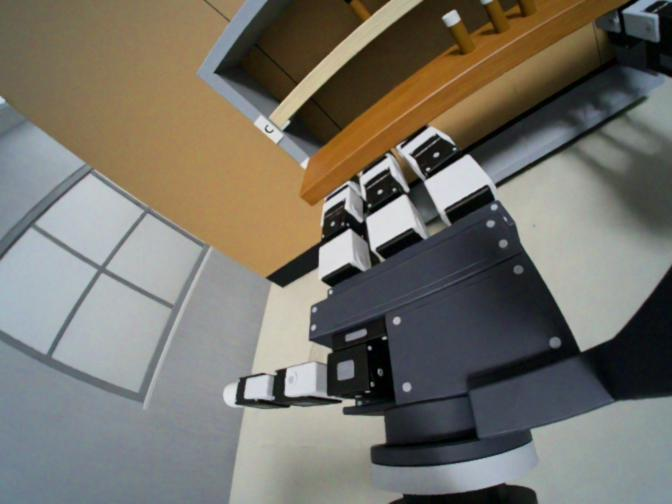

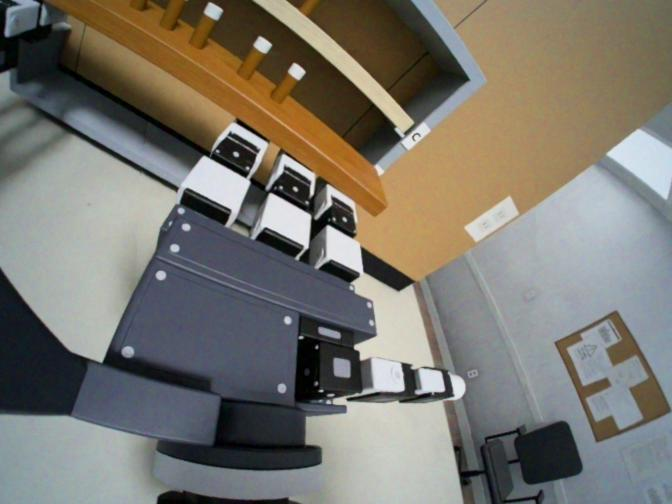

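Scaled by 3.360.

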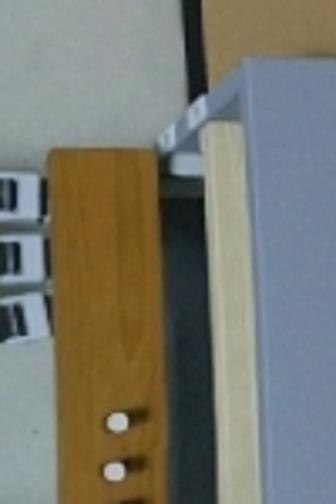

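Scaled by 3.360.

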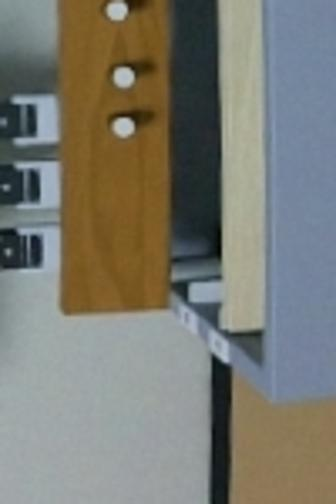

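Scaled by 4.200 from the camera's 672x504 image, which has a finer 960x720 frame.

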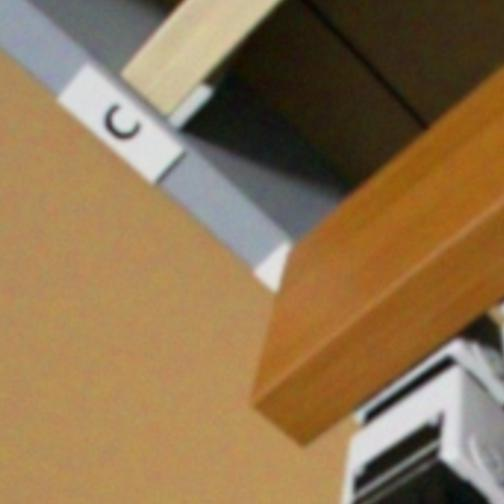

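Scaled by 4.200 from the camera's 672x504 image, which has a finer 960x720 frame.

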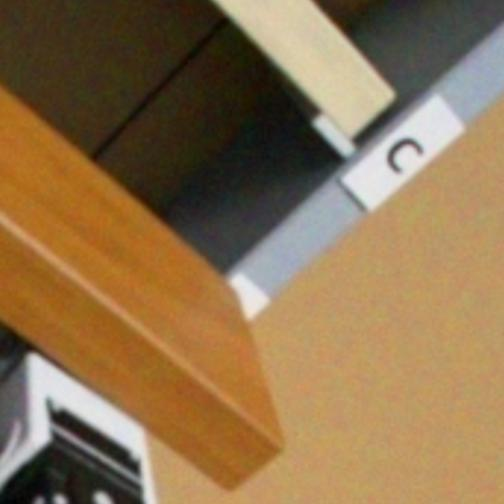

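zoom_image(camera="cam_high", region=[415, 155, 465, 195])

zoom_image(camera="cam_high", region=[415, 325, 465, 365])

Scaled by 10.080.

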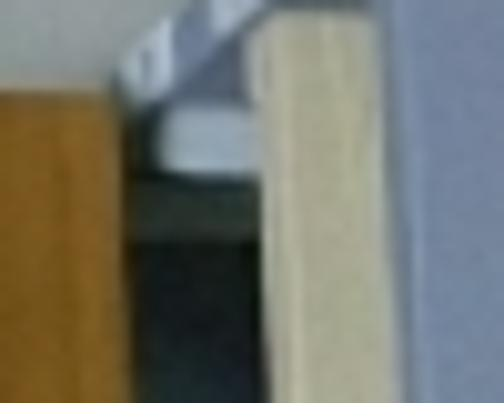

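Scaled by 10.080.

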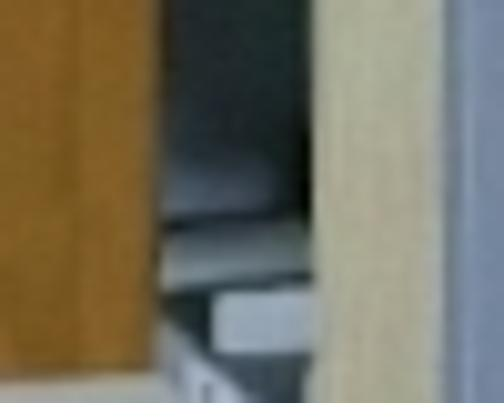

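execute_actions(actions=[[[0.003,0.002,0.004,0,0,0,0.72,-0.06,0.58,0.7,0.72,0,0.58,0.7,0.72,0.13,0.58,0.7,0.71,0.68,0.23,0.17,0.4,-0.6,0.007,0,0.003,0,0,0,0.72,0,0.58,0.7,0.72,0,0.58,0.7,0.72,0,0.58,0.7,0.71,0.68,0.23,0.17,0.4,-0.6]],[[0.005,0,0.003,0,0,0,0.72,-0.06,0.58,0.7,0.72,0,0.58,0.7,0.72,0.13,0.58,0.7,0.71,0.68,0.23,0.17,0.4,-0.6,0.006,0,0.002,0,0,0,0.72,0,0.58,0.7,0.72,0,0.58,0.7,0.72,0,0.58,0.7,0.71,0.68,0.23,0.17,0.4,-0.6]]], cameras=[])

Scene clock: 351.30 s.
left_arm: end_effector_position=(+0.5349, +0.1813, +0.2779) hand_goal=(+0.720, -0.060, +0.580, +0.700, +0.720, +0.000, +0.580, +0.700, +0.720, +0.130, +0.580, +0.700, +0.710, +0.680, +0.230, +0.170) hand_measured=(+0.746, -0.064, +0.592, +0.704, +0.744, -0.004, +0.590, +0.704, +0.744, +0.128, +0.590, +0.702, +0.718, +0.678, +0.230, +0.168) hand_current_ma=(+36, -2, +12, +2, +32, -2, +8, +2, +32, +0, +7, +1, +7, -1, +0, +0) hand_state=(blocked, goal, goal, goal, blocked, goal, goal, goal, blocked, goal, goal, goal, goal, goal, goal, goal) hand_current_limit=0.40 hand_speed=-0.60 end_effector_quat_wxyz=(+0.507, +0.493, +0.486, +0.514) | right_arm: end_effector_position=(+0.5388, -0.1573, +0.2754) hand_goal=(+0.720, +0.000, +0.580, +0.700, +0.720, +0.000, +0.580, +0.700, +0.720, +0.000, +0.580, +0.700, +0.710, +0.680, +0.230, +0.170) hand_measured=(+0.758, -0.006, +0.592, +0.704, +0.744, -0.002, +0.592, +0.702, +0.740, +0.002, +0.584, +0.702, +0.720, +0.678, +0.230, +0.170) hand_current_ma=(+115, -9, +26, +6, +66, -4, +23, +4, +49, +2, +7, +3, +19, -3, -1, -1) hand_state=(blocked, goal, goal, goal, blocked, goal, goal, goal, goal, goal, goal, goal, goal, goal, goal, goal) hand_current_limit=0.40 hand_speed=-0.60 end_effector_quat_wxyz=(+0.517, +0.480, +0.497, +0.505)
Joint positions: left_arm=[-0.416 1.7 0.683 1.062 -0.379 0.031] | right_arm=[0.512 1.672 0.589 1.134 0.489 -0.053]
Joint torques (N m): left_arm=[0.26 -15.62 9.89 2.37 0.07 0.23] | right_arm=[-0.5 -15.09 8.68 2.36 -0.27 -0.09]
Heat: left arm: hottest elbow 51 °C; right arm: hottest elbow 49 °C.
Hand target: left_arm +0.5378, +0.1801, +0.3045; +0.523, +0.476, +0.476, +0.523 | right_arm +0.5410, -0.1578, +0.3118; +0.528, +0.470, +0.470, +0.529
Off the commanded pose: left_arm 0.027 m, 3 deg | right_arm 0.036 m, 4 deg.
No camera images: "cameras" was empty.

execute_actions(actions=[[[0.006,0,0.006,0,-0.002,0,0.72,-0.06,0.58,0.7,0.72,0,0.58,0.7,0.72,0.13,0.58,0.7,0.71,0.68,0.23,0.17,0.4,-0.6,0.007,0,0.006,0,-0.003,0,0.72,0,0.58,0.7,0.72,0,0.58,0.7,0.72,0,0.58,0.7,0.71,0.68,0.23,0.17,0.4,-0.6]],[[0.006,0,0.004,0,-0.001,0,0.72,-0.06,0.58,0.7,0.72,0,0.58,0.7,0.72,0.13,0.58,0.7,0.71,0.68,0.23,0.17,0.4,-0.6,0.006,0,0.005,0,-0.002,0,0.72,0,0.58,0.7,0.72,0,0.58,0.7,0.72,0,0.58,0.7,0.71,0.68,0.23,0.17,0.4,-0.6]]], cameras=[])

Scene clock: 353.20 s.
left_arm: end_effector_position=(+0.5356, +0.1802, +0.2766) hand_goal=(+0.720, -0.060, +0.580, +0.700, +0.720, +0.000, +0.580, +0.700, +0.720, +0.130, +0.580, +0.700, +0.710, +0.680, +0.230, +0.170) hand_measured=(+0.746, -0.064, +0.594, +0.704, +0.744, -0.004, +0.590, +0.704, +0.744, +0.128, +0.588, +0.702, +0.718, +0.678, +0.230, +0.168) hand_current_ma=(+37, -1, +12, +2, +32, -1, +8, +2, +32, +0, +6, +1, +7, -1, +0, +0) hand_state=(blocked, goal, goal, goal, blocked, goal, goal, goal, blocked, goal, goal, goal, goal, goal, goal, goal) hand_current_limit=0.40 hand_speed=-0.60 end_effector_quat_wxyz=(+0.507, +0.496, +0.485, +0.512) | right_arm: end_effector_position=(+0.5401, -0.1585, +0.2755) hand_goal=(+0.720, +0.000, +0.580, +0.700, +0.720, +0.000, +0.580, +0.700, +0.720, +0.000, +0.580, +0.700, +0.710, +0.680, +0.230, +0.170) hand_measured=(+0.758, -0.004, +0.592, +0.704, +0.744, -0.002, +0.592, +0.702, +0.740, +0.002, +0.584, +0.702, +0.720, +0.678, +0.230, +0.170) hand_current_ma=(+115, -5, +26, +6, +66, -2, +23, +4, +49, +2, +7, +3, +19, -3, -1, -1) hand_state=(blocked, goal, goal, goal, blocked, goal, goal, goal, goal, goal, goal, goal, goal, goal, goal, goal) hand_current_limit=0.40 hand_speed=-0.60 end_effector_quat_wxyz=(+0.516, +0.478, +0.499, +0.506)
Joint positions: left_arm=[-0.415 1.699 0.683 1.056 -0.373 0.031] | right_arm=[0.505 1.672 0.589 1.134 0.477 -0.054]
Joint torques (N m): left_arm=[0.67 -15.44 11.63 2.33 0.07 0.25] | right_arm=[-0.91 -14.8 10.45 2.39 -0.24 -0.14]
Heat: left arm: hottest elbow 52 °C; right arm: hottest elbow 49 °C.
Hand target: left_arm +0.5449, +0.1802, +0.3107; +0.526, +0.473, +0.474, +0.525 | right_arm +0.5488, -0.1577, +0.3184; +0.532, +0.465, +0.466, +0.533
Off the commanded pose: left_arm 0.035 m, 4 deg | right_arm 0.044 m, 5 deg.
No camera images: "cameras" was empty.

execute_actions(actions=[[[0.004,0,0,0,0,0,0.72,-0.06,0.58,0.7,0.72,0,0.58,0.7,0.72,0.13,0.58,0.7,0.71,0.68,0.23,0.17,0.4,-0.6,0.004,0,0,0,0,0,0.72,0,0.58,0.7,0.72,0,0.58,0.7,0.72,0,0.58,0.7,0.71,0.68,0.23,0.17,0.4,-0.6]]], cameras=[])

Scene clock: 354.43 s.
left_arm: end_effector_position=(+0.5359, +0.1799, +0.2761) hand_goal=(+0.720, -0.060, +0.580, +0.700, +0.720, +0.000, +0.580, +0.700, +0.720, +0.130, +0.580, +0.700, +0.710, +0.680, +0.230, +0.170) hand_measured=(+0.746, -0.064, +0.594, +0.704, +0.744, -0.002, +0.590, +0.704, +0.744, +0.128, +0.588, +0.702, +0.718, +0.678, +0.230, +0.168) hand_current_ma=(+37, -1, +12, +2, +32, -1, +8, +2, +32, +0, +6, +1, +7, -1, +0, +0) hand_state=(blocked, goal, goal, goal, blocked, goal, goal, goal, blocked, goal, goal, goal, goal, goal, goal, goal) hand_current_limit=0.40 hand_speed=-0.60 end_effector_quat_wxyz=(+0.506, +0.497, +0.485, +0.511) | right_arm: end_effector_position=(+0.5407, -0.1590, +0.2749) hand_goal=(+0.720, +0.000, +0.580, +0.700, +0.720, +0.000, +0.580, +0.700, +0.720, +0.000, +0.580, +0.700, +0.710, +0.680, +0.230, +0.170) hand_measured=(+0.758, -0.004, +0.592, +0.704, +0.744, -0.002, +0.592, +0.702, +0.740, +0.002, +0.584, +0.702, +0.720, +0.678, +0.230, +0.170) hand_current_ma=(+115, -5, +27, +6, +66, -2, +23, +4, +49, +2, +7, +3, +19, -3, -1, -1) hand_state=(blocked, goal, goal, goal, blocked, goal, goal, goal, goal, goal, goal, goal, goal, goal, goal, goal) hand_current_limit=0.40 hand_speed=-0.60 end_effector_quat_wxyz=(+0.516, +0.478, +0.500, +0.505)
Joint positions: left_arm=[-0.415 1.699 0.683 1.053 -0.371 0.031] | right_arm=[0.503 1.672 0.589 1.131 0.475 -0.054]
Joint torques (N m): left_arm=[1.03 -14.97 12.1 2.37 0.09 0.26] | right_arm=[-0.97 -14.39 10.93 2.51 -0.26 -0.14]
Heat: left arm: hottest elbow 52 °C; right arm: hottest elbow 49 °C.
Hand target: left_arm +0.5473, +0.1801, +0.3107; +0.526, +0.473, +0.474, +0.525 | right_arm +0.5511, -0.1578, +0.3185; +0.532, +0.466, +0.466, +0.533
Off the commanded pose: left_arm 0.036 m, 4 deg | right_arm 0.045 m, 6 deg.
No camera images: "cameras" was empty.


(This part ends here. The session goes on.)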